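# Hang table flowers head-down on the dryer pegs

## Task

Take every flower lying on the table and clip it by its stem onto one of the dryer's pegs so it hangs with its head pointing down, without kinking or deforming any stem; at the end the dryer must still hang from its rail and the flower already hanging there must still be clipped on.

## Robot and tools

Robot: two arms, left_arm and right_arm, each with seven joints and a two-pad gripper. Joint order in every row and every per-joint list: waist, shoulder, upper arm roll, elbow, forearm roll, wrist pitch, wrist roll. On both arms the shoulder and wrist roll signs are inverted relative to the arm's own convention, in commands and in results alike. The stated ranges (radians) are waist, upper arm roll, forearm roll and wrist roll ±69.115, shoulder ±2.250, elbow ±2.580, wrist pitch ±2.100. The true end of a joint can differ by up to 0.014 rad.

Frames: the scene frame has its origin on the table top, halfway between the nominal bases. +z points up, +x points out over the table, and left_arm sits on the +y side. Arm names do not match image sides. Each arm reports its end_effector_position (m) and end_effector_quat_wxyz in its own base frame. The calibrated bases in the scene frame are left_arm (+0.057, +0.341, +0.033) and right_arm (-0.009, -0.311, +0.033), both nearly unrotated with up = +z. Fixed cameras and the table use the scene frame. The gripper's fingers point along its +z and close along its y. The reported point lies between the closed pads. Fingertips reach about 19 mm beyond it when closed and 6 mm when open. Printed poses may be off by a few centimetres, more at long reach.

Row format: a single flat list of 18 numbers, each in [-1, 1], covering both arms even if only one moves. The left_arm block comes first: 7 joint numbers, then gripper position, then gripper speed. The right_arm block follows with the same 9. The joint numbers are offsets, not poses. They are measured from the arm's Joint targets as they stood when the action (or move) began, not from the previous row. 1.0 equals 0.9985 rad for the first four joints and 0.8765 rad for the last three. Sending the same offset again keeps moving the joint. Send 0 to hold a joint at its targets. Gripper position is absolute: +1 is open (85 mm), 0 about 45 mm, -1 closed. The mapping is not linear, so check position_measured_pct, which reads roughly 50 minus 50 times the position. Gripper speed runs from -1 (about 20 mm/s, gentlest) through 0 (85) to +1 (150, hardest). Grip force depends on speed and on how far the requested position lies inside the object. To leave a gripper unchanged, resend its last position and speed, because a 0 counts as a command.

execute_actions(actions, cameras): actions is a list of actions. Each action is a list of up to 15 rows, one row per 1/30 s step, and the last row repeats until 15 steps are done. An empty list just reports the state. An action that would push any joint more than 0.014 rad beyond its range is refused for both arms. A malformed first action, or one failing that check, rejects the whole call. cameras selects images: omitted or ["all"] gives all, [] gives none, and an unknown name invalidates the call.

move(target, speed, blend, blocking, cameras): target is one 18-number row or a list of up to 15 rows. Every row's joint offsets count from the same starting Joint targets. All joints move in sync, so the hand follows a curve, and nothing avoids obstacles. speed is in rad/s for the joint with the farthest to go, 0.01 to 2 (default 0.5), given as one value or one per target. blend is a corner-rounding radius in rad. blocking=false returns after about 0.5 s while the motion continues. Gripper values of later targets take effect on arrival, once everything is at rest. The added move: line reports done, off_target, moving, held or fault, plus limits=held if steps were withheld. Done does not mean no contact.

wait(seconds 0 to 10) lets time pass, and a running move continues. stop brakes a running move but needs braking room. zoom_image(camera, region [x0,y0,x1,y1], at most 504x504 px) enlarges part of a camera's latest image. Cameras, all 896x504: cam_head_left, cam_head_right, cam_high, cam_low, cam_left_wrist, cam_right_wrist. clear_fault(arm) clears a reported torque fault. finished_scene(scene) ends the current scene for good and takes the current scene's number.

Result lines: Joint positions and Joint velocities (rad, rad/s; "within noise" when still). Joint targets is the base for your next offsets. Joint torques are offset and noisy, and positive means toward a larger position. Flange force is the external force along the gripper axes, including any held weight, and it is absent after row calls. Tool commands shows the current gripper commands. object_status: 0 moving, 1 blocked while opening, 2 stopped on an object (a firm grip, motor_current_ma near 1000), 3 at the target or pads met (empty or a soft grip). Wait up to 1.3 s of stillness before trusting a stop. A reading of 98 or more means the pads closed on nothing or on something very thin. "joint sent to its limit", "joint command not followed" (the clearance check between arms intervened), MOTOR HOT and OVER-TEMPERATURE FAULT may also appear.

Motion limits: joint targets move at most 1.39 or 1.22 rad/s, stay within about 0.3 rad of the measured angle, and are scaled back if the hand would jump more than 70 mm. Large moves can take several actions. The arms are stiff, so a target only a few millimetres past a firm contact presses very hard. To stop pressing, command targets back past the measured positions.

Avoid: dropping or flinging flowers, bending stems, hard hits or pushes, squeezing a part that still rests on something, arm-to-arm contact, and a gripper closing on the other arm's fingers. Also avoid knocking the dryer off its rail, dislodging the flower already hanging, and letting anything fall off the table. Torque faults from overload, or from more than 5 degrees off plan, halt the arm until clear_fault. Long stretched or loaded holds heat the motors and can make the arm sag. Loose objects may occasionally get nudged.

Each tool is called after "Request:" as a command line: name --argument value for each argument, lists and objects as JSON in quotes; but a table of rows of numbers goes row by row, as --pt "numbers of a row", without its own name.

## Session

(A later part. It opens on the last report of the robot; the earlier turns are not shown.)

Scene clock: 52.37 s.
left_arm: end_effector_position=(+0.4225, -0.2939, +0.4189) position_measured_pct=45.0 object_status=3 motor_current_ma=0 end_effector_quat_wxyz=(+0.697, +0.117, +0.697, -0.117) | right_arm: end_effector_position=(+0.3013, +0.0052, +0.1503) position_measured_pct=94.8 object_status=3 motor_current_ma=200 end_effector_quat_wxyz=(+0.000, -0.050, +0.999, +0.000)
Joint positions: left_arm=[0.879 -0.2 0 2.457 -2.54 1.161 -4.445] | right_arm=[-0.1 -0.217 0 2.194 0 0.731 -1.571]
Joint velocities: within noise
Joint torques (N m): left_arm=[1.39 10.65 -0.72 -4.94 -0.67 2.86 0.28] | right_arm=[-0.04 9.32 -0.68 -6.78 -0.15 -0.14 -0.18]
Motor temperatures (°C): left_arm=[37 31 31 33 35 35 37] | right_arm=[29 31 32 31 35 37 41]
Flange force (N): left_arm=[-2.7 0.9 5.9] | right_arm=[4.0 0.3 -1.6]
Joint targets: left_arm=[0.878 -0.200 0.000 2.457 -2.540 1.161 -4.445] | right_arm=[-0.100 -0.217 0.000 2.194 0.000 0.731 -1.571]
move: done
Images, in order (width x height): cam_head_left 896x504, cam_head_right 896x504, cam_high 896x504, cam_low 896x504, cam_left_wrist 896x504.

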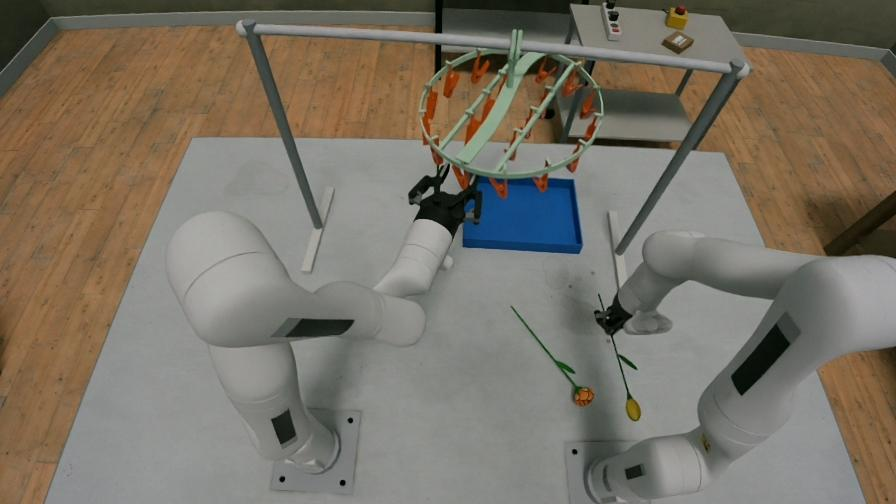

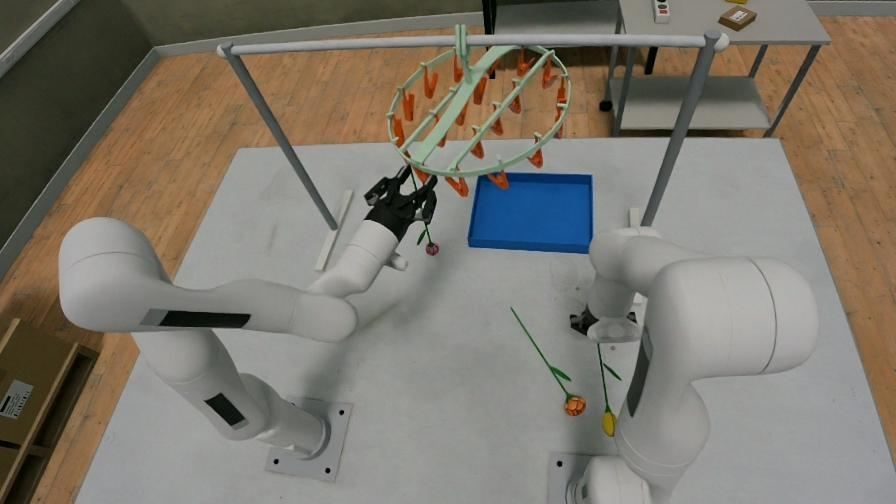

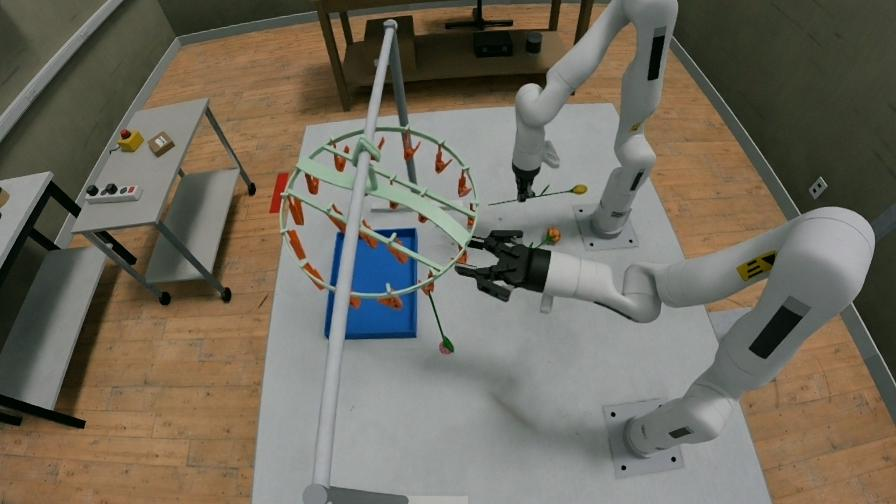

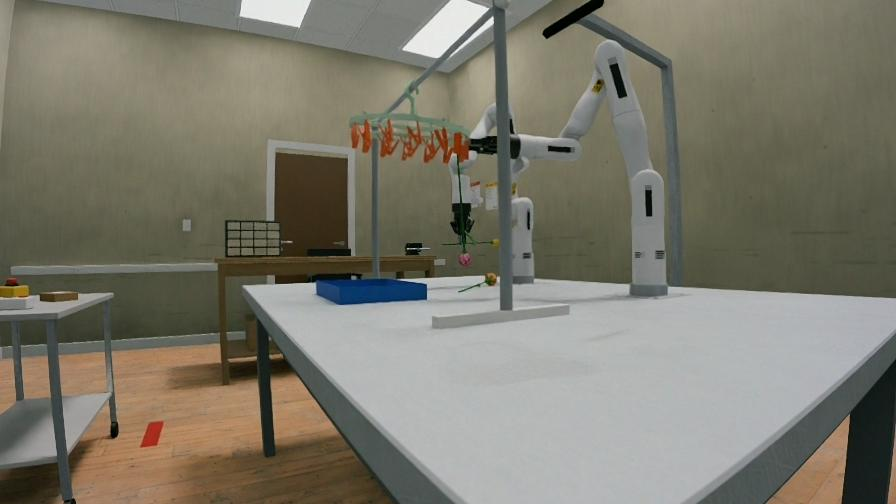

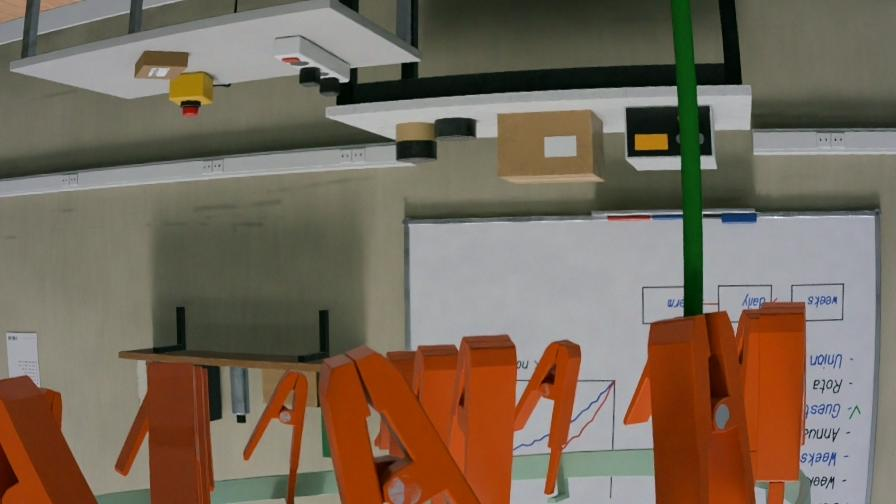

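Request:
move --pt "-0.0658 -0.0332 0 -0.0533 -0.0735 -0.0384 -0.0196 0.15 -1 0 0 0 0 0 0 0 -0.9 -1" --pt "-0.0658 -0.0332 0 -0.0533 -0.0735 -0.0384 -0.0196 -0.1 -1 0 0 0 0 0 0 0 -0.9 -1" --speed 0.08 --cameras '["cam_left_wrist","cam_high","cam_head_left","cam_head_right","cam_low"]'

Request:
zoom_image --camera "cam_high" --region '[420, 200, 520, 300]'

Request:
zoom_image --camera "cam_head_left" --region '[410, 140, 510, 240]'

Request:
zoom_image --camera "cam_left_wrist" --region '[260, 304, 540, 504]'

Request:
zoom_image --camera "cam_low" --region '[420, 110, 500, 190]'

Scene clock: 56.23 s.
left_arm: end_effector_position=(+0.4481, -0.2989, +0.4189) position_measured_pct=55.0 object_status=0 motor_current_ma=0 end_effector_quat_wxyz=(+0.697, +0.117, +0.697, -0.117) | right_arm: end_effector_position=(+0.3013, +0.0052, +0.1503) position_measured_pct=94.8 object_status=3 motor_current_ma=200 end_effector_quat_wxyz=(+0.000, -0.050, +0.999, +0.000)
Joint positions: left_arm=[0.813 -0.233 0 2.403 -2.604 1.128 -4.463] | right_arm=[-0.1 -0.217 0 2.194 0 0.731 -1.571]
Joint velocities: within noise
Joint torques (N m): left_arm=[1.33 11.43 -0.71 -5.08 -0.84 2.85 0.28] | right_arm=[-0.03 9.25 -0.67 -6.83 -0.13 -0.14 -0.24]
Motor temperatures (°C): left_arm=[37 31 31 33 35 35 37] | right_arm=[29 31 32 31 35 37 41]
Flange force (N): left_arm=[-3.4 0.1 5.4] | right_arm=[4.3 0.5 -1.7]
Joint targets: left_arm=[0.813 -0.233 0.000 2.403 -2.604 1.128 -4.463] | right_arm=[-0.100 -0.217 0.000 2.194 0.000 0.731 -1.571]
move: done
Images, in order (width x height): cam_head_left 896x504, cam_head_right 896x504, cam_high 896x504, cam_low 896x504, cam_left_wrist 896x504.

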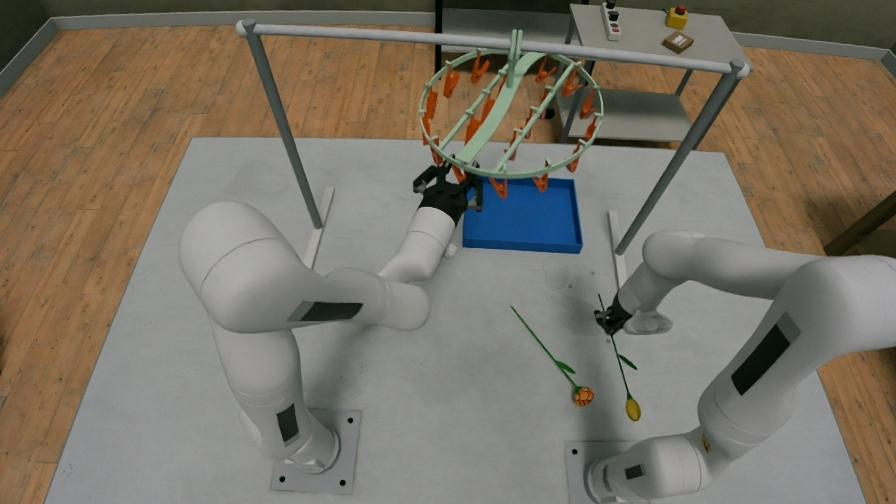

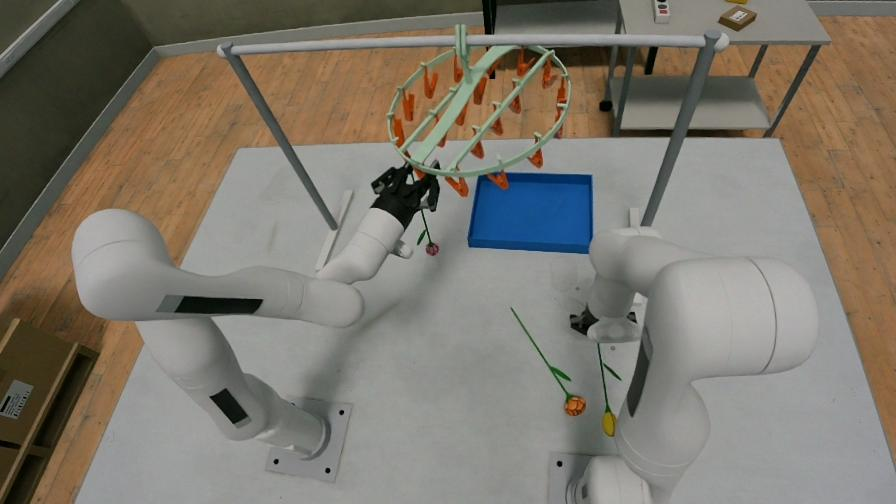

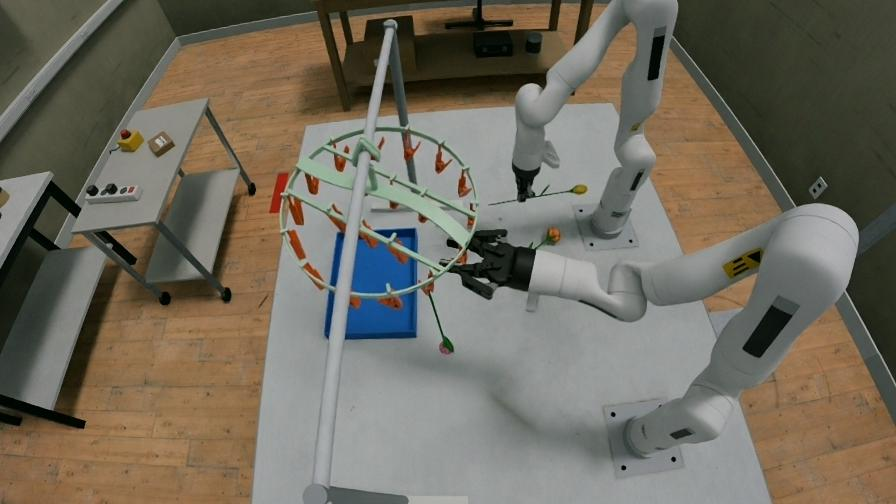

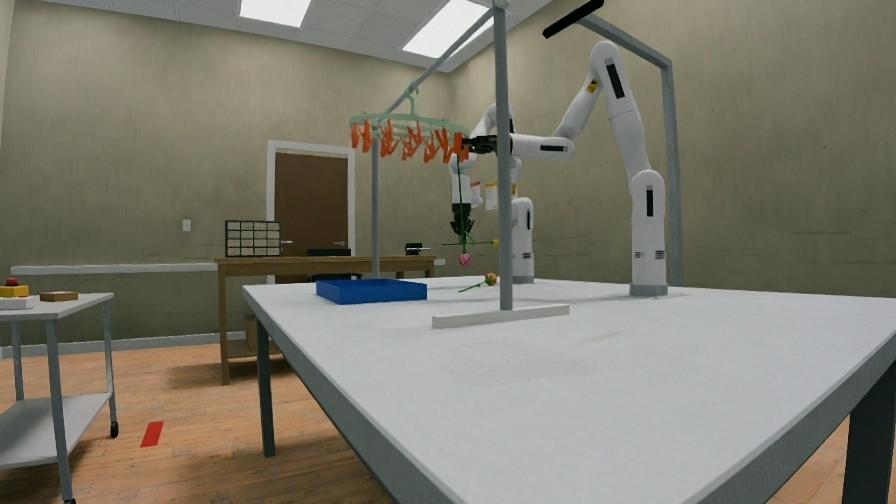

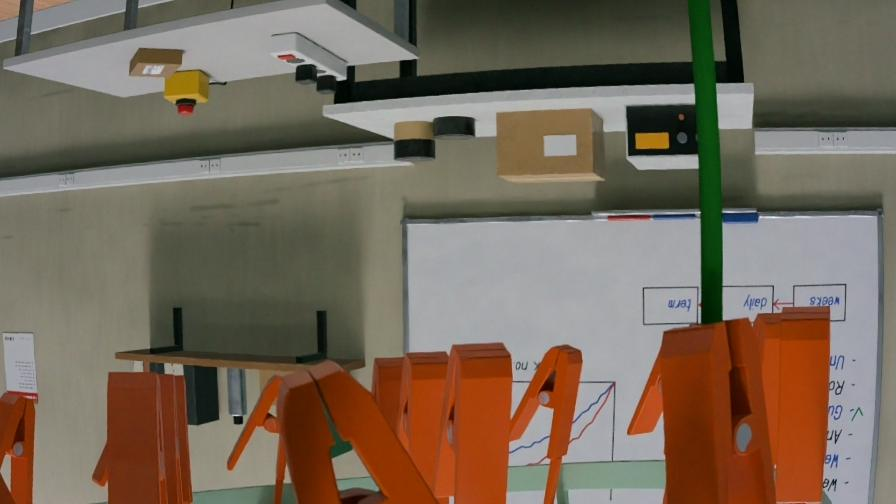

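Scaled by 5.040 from the camera's 896x504 image, which has a finer 1280x720 frame.

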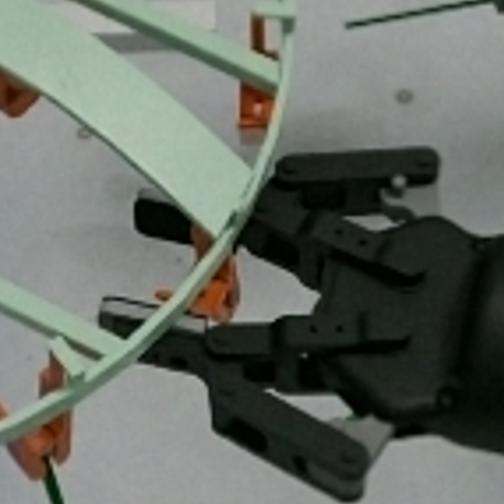

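Scaled by 5.040 from the camera's 896x504 image, which has a finer 1280x720 frame.

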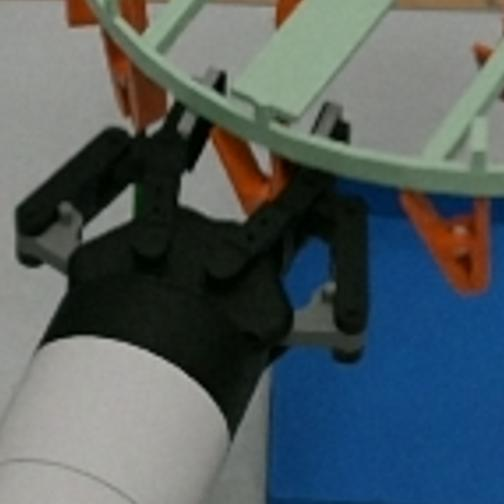

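Scaled by 1.800 from the camera's 896x504 image, which has a finer 1280x720 frame.

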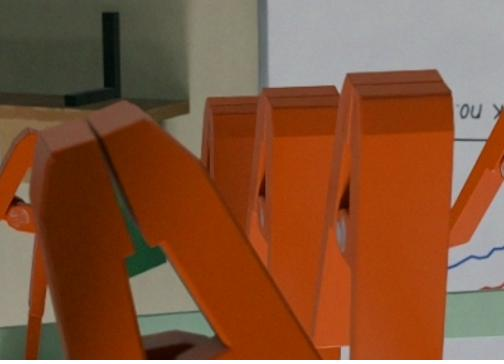

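Scaled by 6.300 from the camera's 896x504 image, which has a finer 1280x720 frame.

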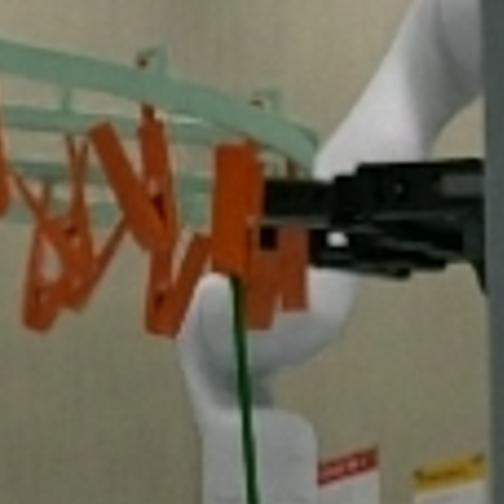

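Request:
move --pt "0.0184 0.0093 0 0.0149 0.0206 0.0107 0.0055 -0.1 -1 0 0 0 0 0 0 0 -0.9 -1" --pt "0.0184 0.0093 0 0.0149 0.0206 0.0107 0.0055 -0.3 -1 0 0 0 0 0 0 0 -0.9 -1" --speed 0.06 --cameras '["cam_left_wrist","cam_high","cam_head_left"]'

Request:
zoom_image --camera "cam_high" --region '[420, 200, 520, 300]'

Request:
zoom_image --camera "cam_head_left" --region '[410, 140, 510, 240]'

Request:
zoom_image --camera "cam_left_wrist" --region '[260, 304, 540, 504]'

Scene clock: 60.07 s.
left_arm: end_effector_position=(+0.4408, -0.2978, +0.4190) position_measured_pct=64.9 object_status=0 motor_current_ma=70 end_effector_quat_wxyz=(+0.697, +0.117, +0.697, -0.117) | right_arm: end_effector_position=(+0.3013, +0.0052, +0.1503) position_measured_pct=94.8 object_status=3 motor_current_ma=200 end_effector_quat_wxyz=(+0.000, -0.050, +0.999, +0.000)
Joint positions: left_arm=[0.831 -0.224 0 2.418 -2.586 1.137 -4.458] | right_arm=[-0.1 -0.217 0 2.194 0 0.731 -1.571]
Joint velocities: within noise
Joint torques (N m): left_arm=[1.35 11.26 -0.73 -5.07 -0.84 2.83 0.36] | right_arm=[0 9.27 -0.63 -6.82 -0.06 -0.13 -0.22]
Motor temperatures (°C): left_arm=[37 31 31 33 35 35 37] | right_arm=[29 31 32 31 35 37 41]
Flange force (N): left_arm=[-2.8 0.3 5.5] | right_arm=[4.3 0.5 -1.6]
Joint targets: left_arm=[0.831 -0.224 0.000 2.418 -2.586 1.137 -4.458] | right_arm=[-0.100 -0.217 0.000 2.194 0.000 0.731 -1.571]
move: done
Images, in order (width x height): cam_head_left 896x504, cam_high 896x504, cam_left_wrist 896x504.

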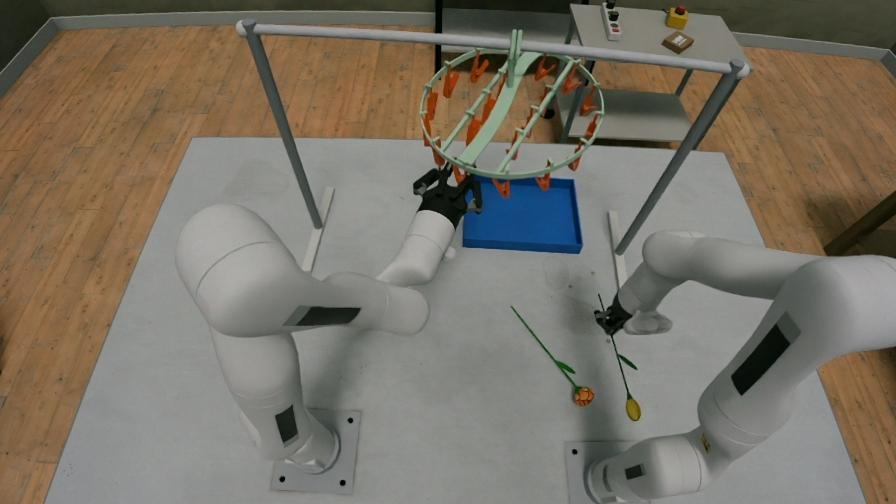

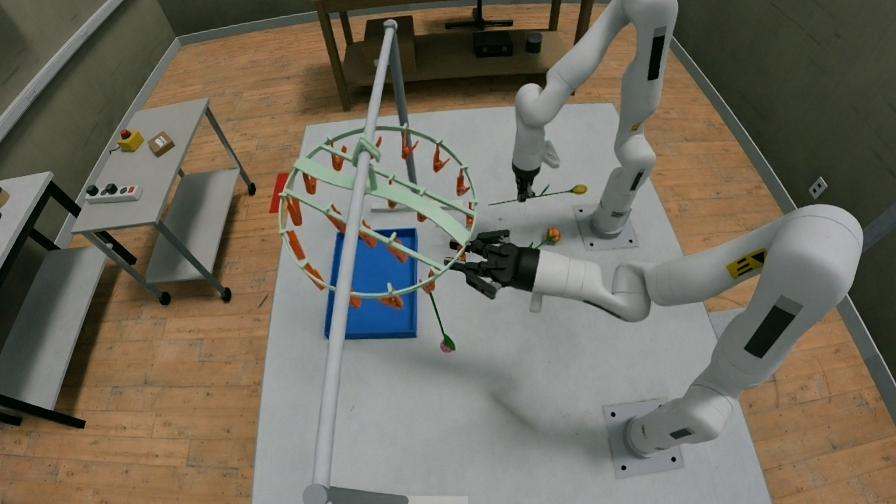

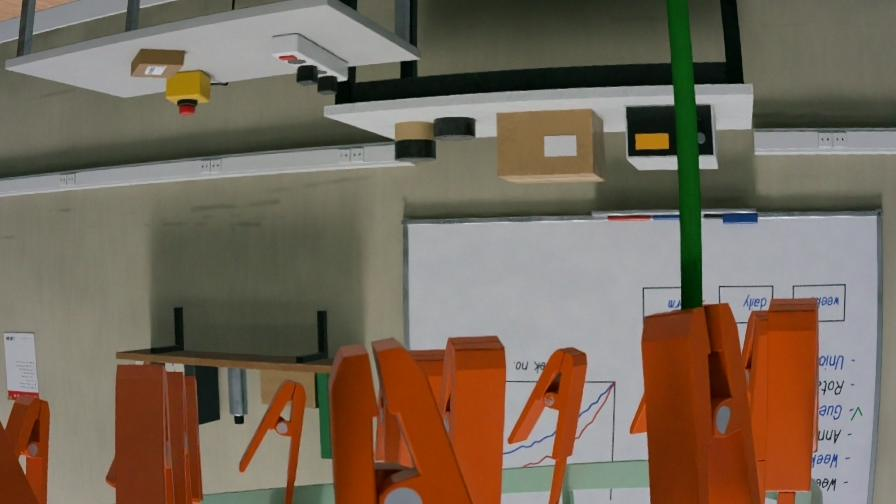

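Scaled by 5.040 from the camera's 896x504 image, which has a finer 1280x720 frame.

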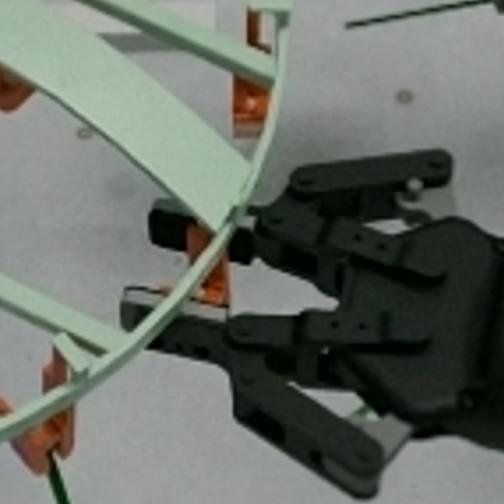

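Scaled by 5.040 from the camera's 896x504 image, which has a finer 1280x720 frame.

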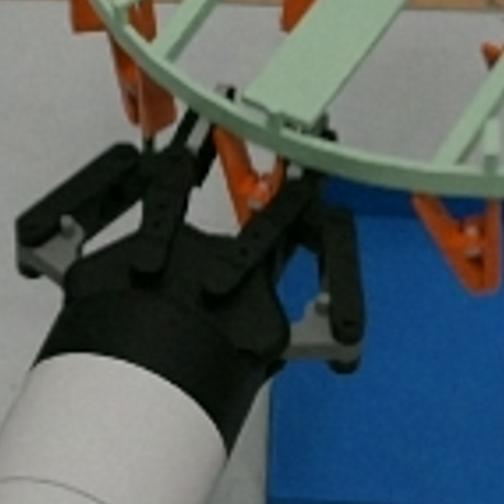

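Scaled by 1.800 from the camera's 896x504 image, which has a finer 1280x720 frame.

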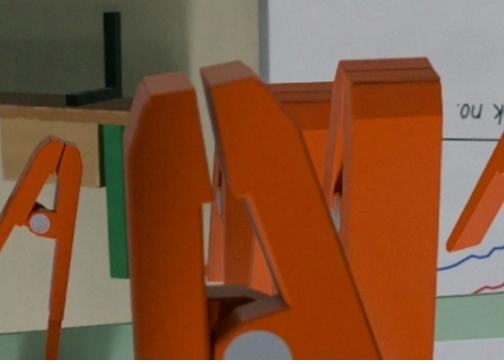

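Request:
execute_actions --actions '[[[0,0,0,0,0,0,0,-0.4,-1,0,0,0,0,0,0,0,-0.9,-1]],[[0,0,0,0,0,0,0,-0.55,-1,0,0,0,0,0,0,0,-0.9,-1]]]' --cameras '["cam_left_wrist","cam_high","cam_low"]'

Scene clock: 66.40 s.
left_arm: end_effector_position=(+0.4408, -0.2978, +0.4190) position_measured_pct=76.6 object_status=0 motor_current_ma=880 end_effector_quat_wxyz=(+0.697, +0.117, +0.697, -0.117) | right_arm: end_effector_position=(+0.3013, +0.0052, +0.1503) position_measured_pct=94.8 object_status=3 motor_current_ma=200 end_effector_quat_wxyz=(+0.000, -0.050, +0.999, +0.000)
Joint positions: left_arm=[0.831 -0.224 0 2.418 -2.586 1.137 -4.458] | right_arm=[-0.1 -0.217 0 2.194 0 0.731 -1.571]
Joint velocities: within noise
Joint torques (N m): left_arm=[1.31 11.23 -0.68 -4.99 -0.88 2.84 0.33] | right_arm=[-0.08 9.35 -0.65 -6.77 -0.09 -0.11 -0.17]
Motor temperatures (°C): left_arm=[37 31 31 33 35 35 37] | right_arm=[29 31 32 31 35 37 41]
Joint targets: left_arm=[0.831 -0.224 0.000 2.418 -2.586 1.137 -4.458] | right_arm=[-0.100 -0.217 0.000 2.194 0.000 0.731 -1.571]
Images, in order (width x height): cam_high 896x504, cam_low 896x504, cam_left_wrist 896x504.

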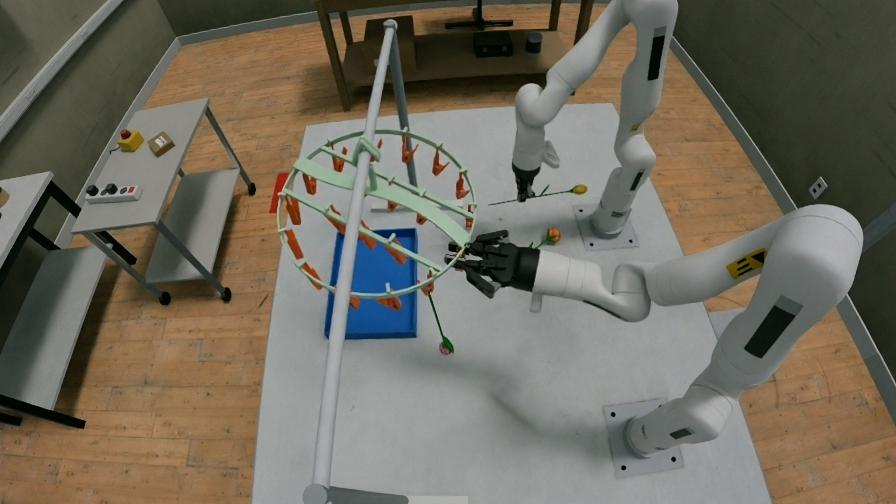

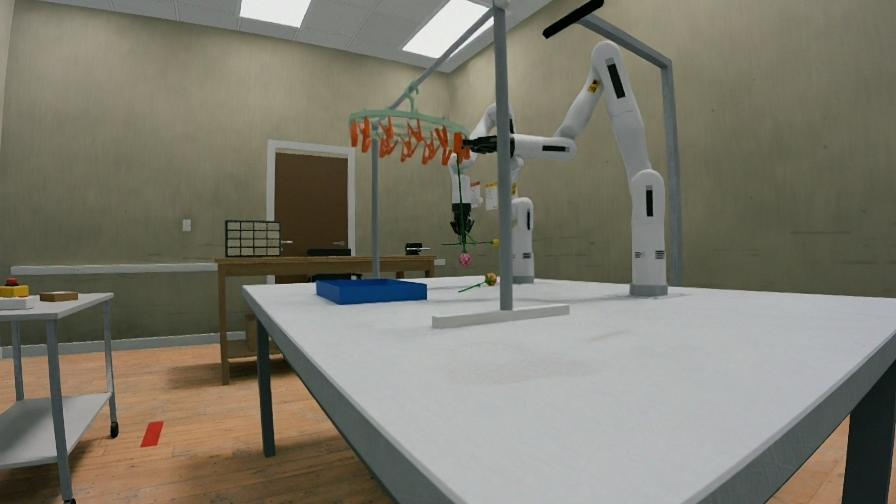

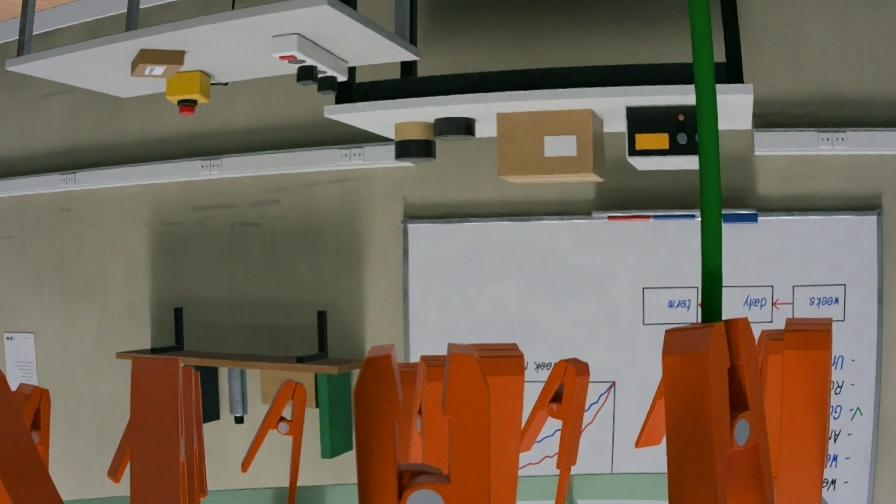

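Request:
move --target '[0,0,0,0,0,0,0,-0.55,-1,0.1502,0.0756,0,0.2191,0,-0.896,0,-0.9,-1]' --speed 0.6 --cameras '[]'

Request:
move --pt "0 0 0 0 0 0 0 -0.55 -1 0 -0.2969 0 0.0643 0 -0.7253 0 -0.9 -1" --speed 0.6 --cameras '["cam_high","cam_head_right"]'

Scene clock: 69.33 s.
left_arm: end_effector_position=(+0.4408, -0.2978, +0.4190) position_measured_pct=77.1 object_status=2 motor_current_ma=1000 end_effector_quat_wxyz=(+0.697, +0.117, +0.697, -0.117) | right_arm: end_effector_position=(+0.4181, -0.0458, +0.1904) position_measured_pct=94.8 object_status=3 motor_current_ma=200 end_effector_quat_wxyz=(+0.315, +0.024, +0.949, -0.008)
Joint positions: left_arm=[0.831 -0.224 0 2.418 -2.586 1.137 -4.458] | right_arm=[0.05 -0.141 0 2.413 0 -0.054 -1.571]
Joint velocities: within noise
Joint torques (N m): left_arm=[1.31 11.23 -0.71 -5.03 -0.87 2.87 0.35] | right_arm=[-0.11 8.64 -0.7 -7.54 -0.12 -2.14 -0.18]
Motor temperatures (°C): left_arm=[37 31 31 33 35 35 37] | right_arm=[29 31 32 31 35 37 41]
Flange force (N): left_arm=[-3.2 0.0 5.4] | right_arm=no reading
Joint targets: left_arm=[0.831 -0.224 0.000 2.418 -2.586 1.137 -4.458] | right_arm=[0.050 -0.141 0.000 2.413 0.000 -0.054 -1.571]
move: done
No camera images: "cameras" was empty.

Scene clock: 70.93 s.
left_arm: end_effector_position=(+0.4408, -0.2978, +0.4190) position_measured_pct=77.1 object_status=2 motor_current_ma=1000 end_effector_quat_wxyz=(+0.697, +0.117, +0.697, -0.117) | right_arm: end_effector_position=(+0.4943, -0.0496, +0.1702) position_measured_pct=94.8 object_status=3 motor_current_ma=200 end_effector_quat_wxyz=(+0.442, +0.022, +0.896, -0.011)
Joint positions: left_arm=[0.831 -0.224 0 2.418 -2.586 1.137 -4.458] | right_arm=[0.05 -0.438 0 2.477 0 -0.69 -1.571]
Joint velocities: within noise
Joint torques (N m): left_arm=[1.35 11.19 -0.71 -5.01 -0.82 2.84 0.3] | right_arm=[-0.01 12.09 -0.59 -5.3 -0.14 -2.77 -0.16]
Motor temperatures (°C): left_arm=[37 31 31 33 35 35 37] | right_arm=[29 31 32 31 35 37 41]
Flange force (N): left_arm=[-3.3 0.2 5.5] | right_arm=[-2.0 -0.5 -4.8]
Joint targets: left_arm=[0.831 -0.224 0.000 2.418 -2.586 1.137 -4.458] | right_arm=[0.050 -0.438 0.000 2.477 0.000 -0.690 -1.571]
move: done
Images, in order (width x height): cam_head_right 896x504, cam_high 896x504.

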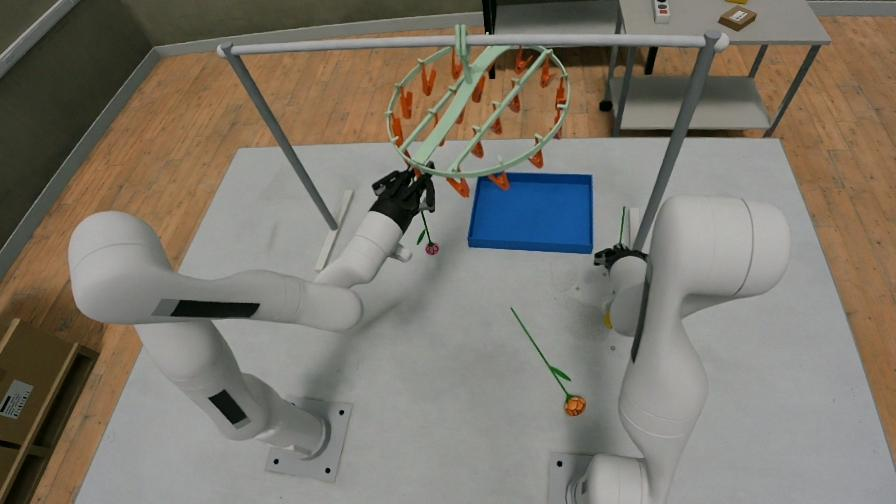

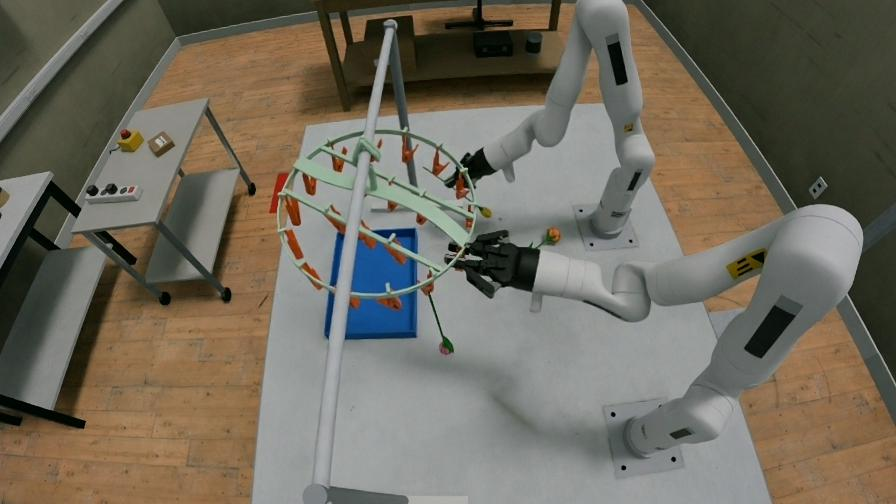

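Request:
move --target '[0,0,0,0,0,0,0,-0.55,-1,0,-0.2974,0,0.0627,0,-0.724,0,-0.9,-1]' --speed 0.6 --cameras '[]'

Request:
move --pt "0 0 0 0 0 0 0 -0.55 -1 0.0065 -0.4124 0 -0.0256 0.7141 -0.7757 -0.3363 -0.9 -1" --speed 0.6 --cameras '["cam_high","cam_head_right"]'

Scene clock: 76.67 s.
left_arm: end_effector_position=(+0.4408, -0.2978, +0.4190) position_measured_pct=77.1 object_status=2 motor_current_ma=1000 end_effector_quat_wxyz=(+0.697, +0.117, +0.697, -0.117) | right_arm: end_effector_position=(+0.5278, -0.0512, +0.1703) position_measured_pct=94.8 object_status=3 motor_current_ma=200 end_effector_quat_wxyz=(+0.561, +0.021, +0.827, -0.014)
Joint positions: left_arm=[0.831 -0.224 0 2.418 -2.586 1.137 -4.458] | right_arm=[0.05 -0.735 0 2.54 0 -1.325 -1.571]
Joint velocities: within noise
Joint torques (N m): left_arm=[1.26 11.17 -0.72 -5.01 -0.87 2.87 0.31] | right_arm=[-0.04 14.22 -0.43 -2.45 -0.15 -3.04 -0.17]
Motor temperatures (°C): left_arm=[37 31 31 34 35 35 37] | right_arm=[29 31 32 31 35 37 41]
Flange force (N): left_arm=[-3.5 -0.2 5.3] | right_arm=[-4.5 -1.5 -3.0]
Joint targets: left_arm=[0.831 -0.224 0.000 2.418 -2.586 1.137 -4.458] | right_arm=[0.050 -0.735 0.000 2.540 0.000 -1.325 -1.571]
move: done
No camera images: "cameras" was empty.

Scene clock: 78.33 s.
left_arm: end_effector_position=(+0.4408, -0.2978, +0.4190) position_measured_pct=77.1 object_status=2 motor_current_ma=1000 end_effector_quat_wxyz=(+0.697, +0.117, +0.697, -0.117) | right_arm: end_effector_position=(+0.4985, +0.1127, +0.1851) position_measured_pct=94.8 object_status=3 motor_current_ma=200 end_effector_quat_wxyz=(+0.685, -0.176, +0.685, +0.177)
Joint positions: left_arm=[0.831 -0.224 0 2.418 -2.586 1.137 -4.458] | right_arm=[0.057 -1.147 0 2.514 0.626 -2.005 -1.865]
Joint velocities: within noise
Joint torques (N m): left_arm=[1.32 11.2 -0.67 -5.06 -0.85 2.88 0.27] | right_arm=[-0.09 15.47 -1.69 0.92 0.86 -3.13 -0.2]
Motor temperatures (°C): left_arm=[37 31 31 34 35 35 37] | right_arm=[29 31 32 31 35 37 41]
Flange force (N): left_arm=[-3.4 0.1 5.4] | right_arm=[-5.9 -1.8 0.0]
Joint targets: left_arm=[0.831 -0.224 0.000 2.418 -2.586 1.137 -4.458] | right_arm=[0.057 -1.147 0.000 2.514 0.626 -2.005 -1.865]
move: done
Images, in order (width x height): cam_head_right 896x504, cam_high 896x504.

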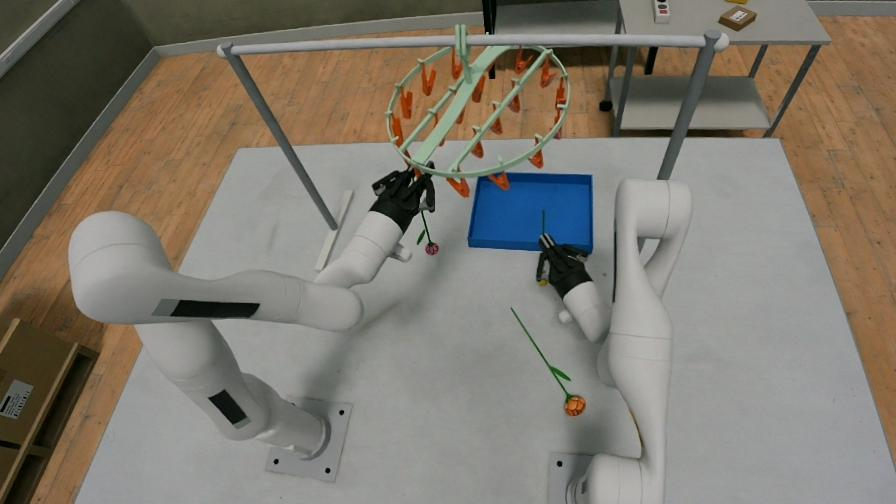

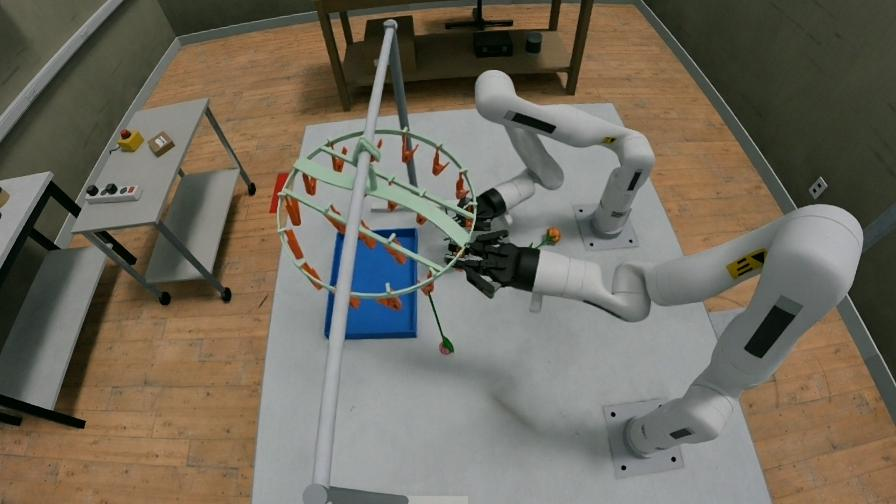

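Request:
move --target '[0,0,0,0,0,0,0,-0.55,-1,0.1212,0.0086,0,0.0197,0.4811,0.1698,-0.1806,-0.9,-1]' --speed 0.6 --cameras '["cam_high"]'

Request:
move --target '[0,0,0,0,0,0,0,-0.55,-1,-0.566,0.2027,0,-0.0626,-0.6467,0.0552,0.3784,-0.9,-1]' --speed 0.4 --cameras '["cam_high","cam_head_right","cam_low","cam_left_wrist","cam_right_wrist"]'

Scene clock: 81.90 s.
left_arm: end_effector_position=(+0.4408, -0.2978, +0.4190) position_measured_pct=77.1 object_status=2 motor_current_ma=1000 end_effector_quat_wxyz=(+0.697, +0.117, +0.697, -0.117) | right_arm: end_effector_position=(+0.4314, +0.1604, +0.1900) position_measured_pct=94.8 object_status=3 motor_current_ma=200 end_effector_quat_wxyz=(+0.651, -0.276, +0.651, +0.277)
Joint positions: left_arm=[0.831 -0.224 0 2.418 -2.586 1.137 -4.458] | right_arm=[0.178 -1.138 0 2.534 1.048 -1.856 -2.024]
Joint velocities: within noise
Joint torques (N m): left_arm=[1.32 11.23 -0.7 -5.04 -0.83 2.87 0.3] | right_arm=[-0.06 14.55 -2.48 1.84 1.09 -3.08 -0.21]
Motor temperatures (°C): left_arm=[37 31 31 34 35 35 37] | right_arm=[29 31 32 31 35 37 41]
Flange force (N): left_arm=[-3.2 0.1 5.5] | right_arm=[-5.6 -1.8 -1.5]
Joint targets: left_arm=[0.831 -0.224 0.000 2.418 -2.586 1.137 -4.458] | right_arm=[0.178 -1.138 0.000 2.534 1.048 -1.856 -2.024]
move: done
Images, in order (width x height): cam_high 896x504.

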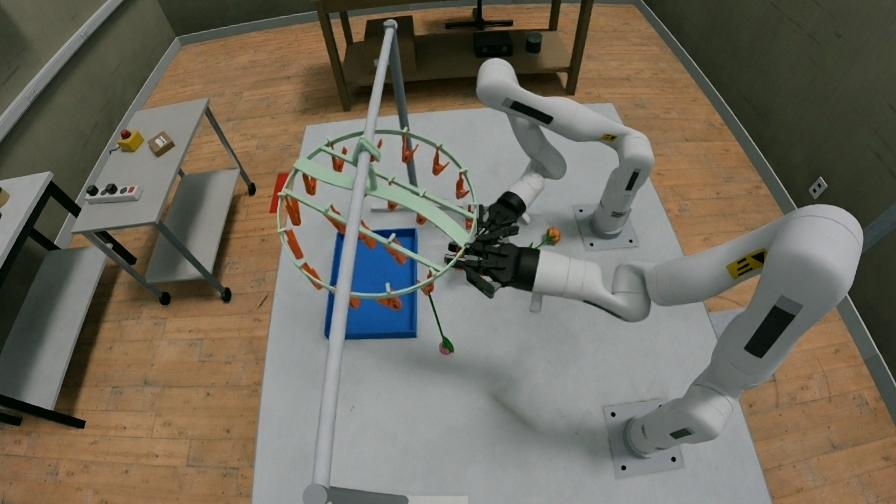

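Scene clock: 83.80 s.
left_arm: end_effector_position=(+0.4408, -0.2978, +0.4190) position_measured_pct=77.1 object_status=2 motor_current_ma=1000 end_effector_quat_wxyz=(+0.697, +0.117, +0.697, -0.117) | right_arm: end_effector_position=(+0.4513, +0.3086, +0.2312) position_measured_pct=94.8 object_status=3 motor_current_ma=200 end_effector_quat_wxyz=(+0.644, -0.293, +0.644, +0.293)
Joint positions: left_arm=[0.831 -0.224 0 2.418 -2.586 1.137 -4.458] | right_arm=[-0.387 -0.936 0 2.471 0.481 -1.807 -1.692]
Joint velocities: within noise
Joint torques (N m): left_arm=[1.27 11.24 -0.79 -5.04 -0.87 2.83 0.3] | right_arm=[0.62 15.66 -1.37 -1.24 0.32 -3.32 -0.13]
Motor temperatures (°C): left_arm=[37 31 31 34 35 35 37] | right_arm=[29 31 32 31 35 37 41]
Flange force (N): left_arm=[-3.1 -0.3 5.3] | right_arm=[-5.5 0.4 -0.1]
Joint targets: left_arm=[0.831 -0.224 0.000 2.418 -2.586 1.137 -4.458] | right_arm=[-0.387 -0.936 0.000 2.471 0.481 -1.807 -1.692]
move: done
Images, in order (width x height): cam_head_right 896x504, cam_high 896x504, cam_low 896x504, cam_left_wrist 896x504, cam_right_wrist 896x504.

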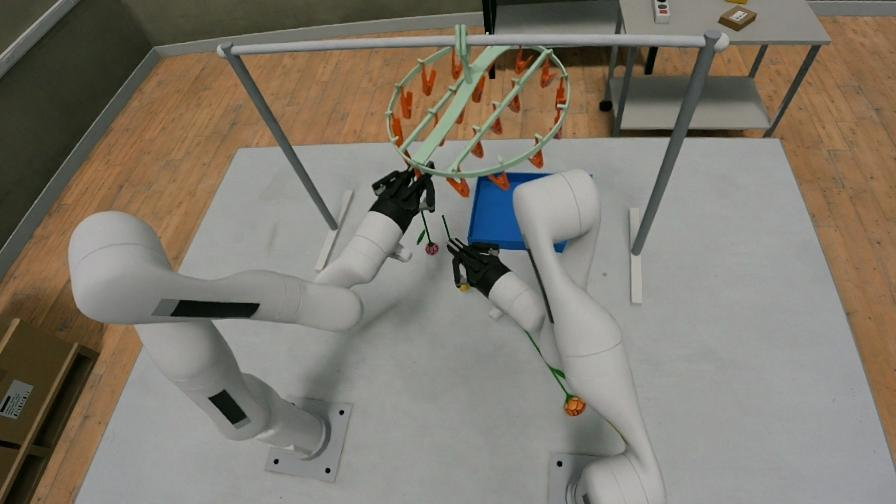

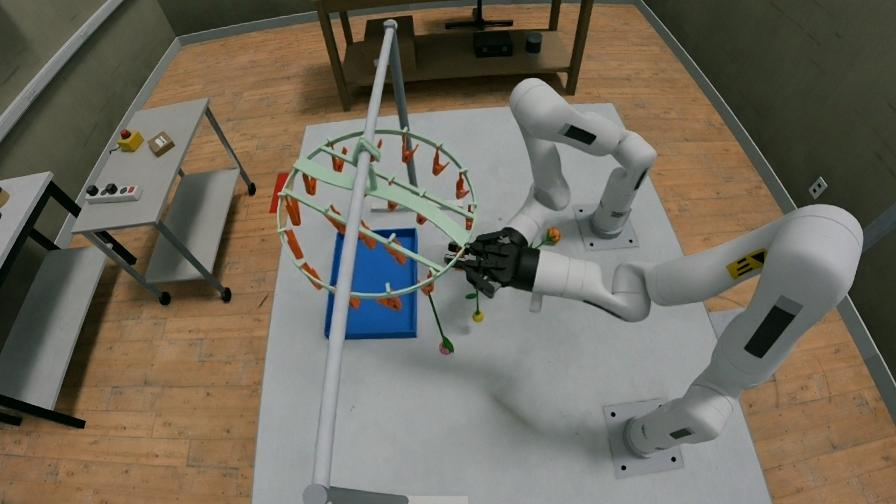

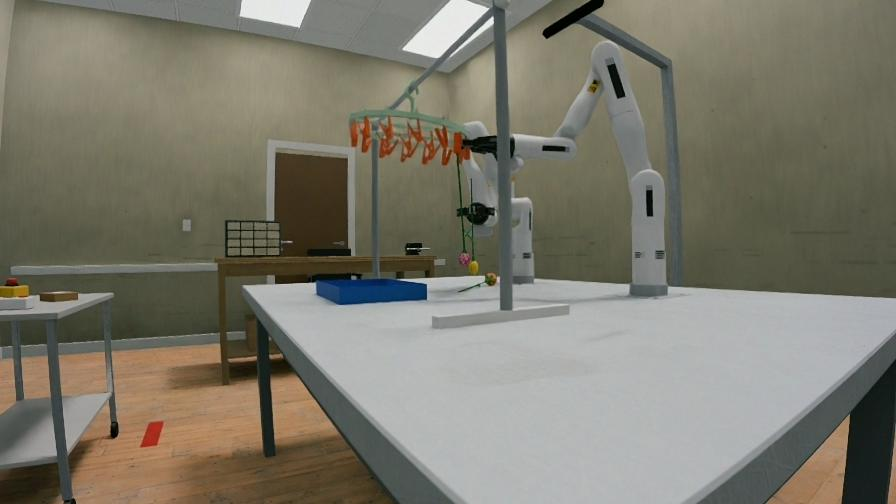

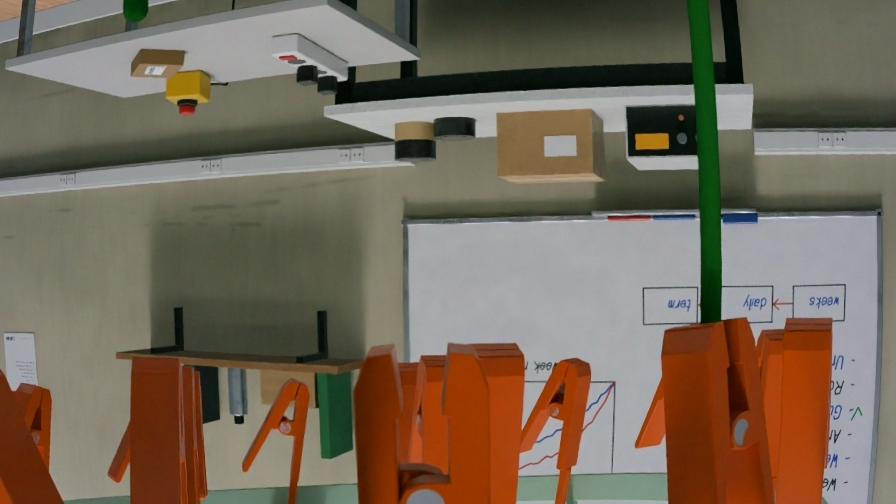

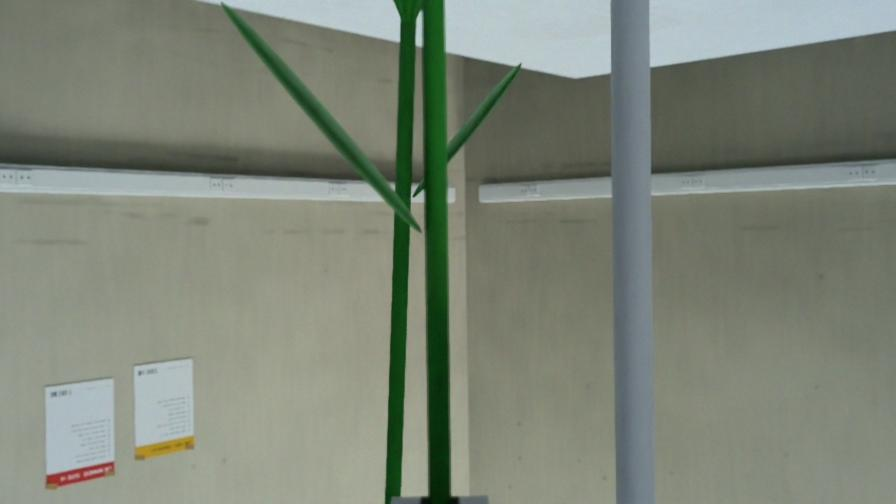

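Request:
zoom_image --camera "cam_low" --region '[380, 100, 540, 290]'

Request:
zoom_image --camera "cam_head_right" --region '[380, 150, 560, 300]'

Scaled by 2.653 from the camera's 896x504 image, which has a finer 1280x720 frame.

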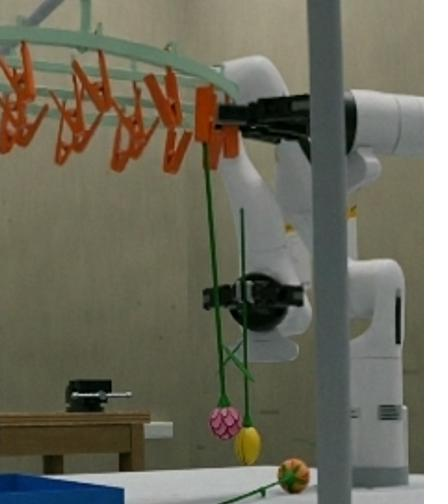

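Scaled by 2.800 from the camera's 896x504 image, which has a finer 1280x720 frame.

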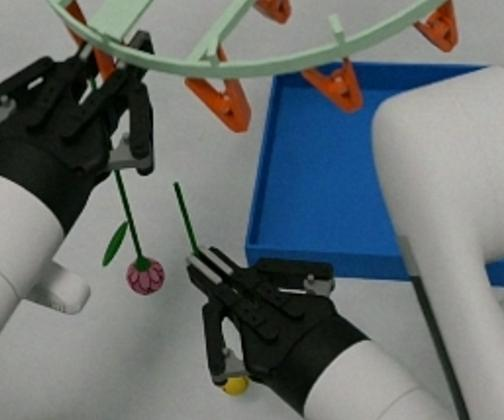

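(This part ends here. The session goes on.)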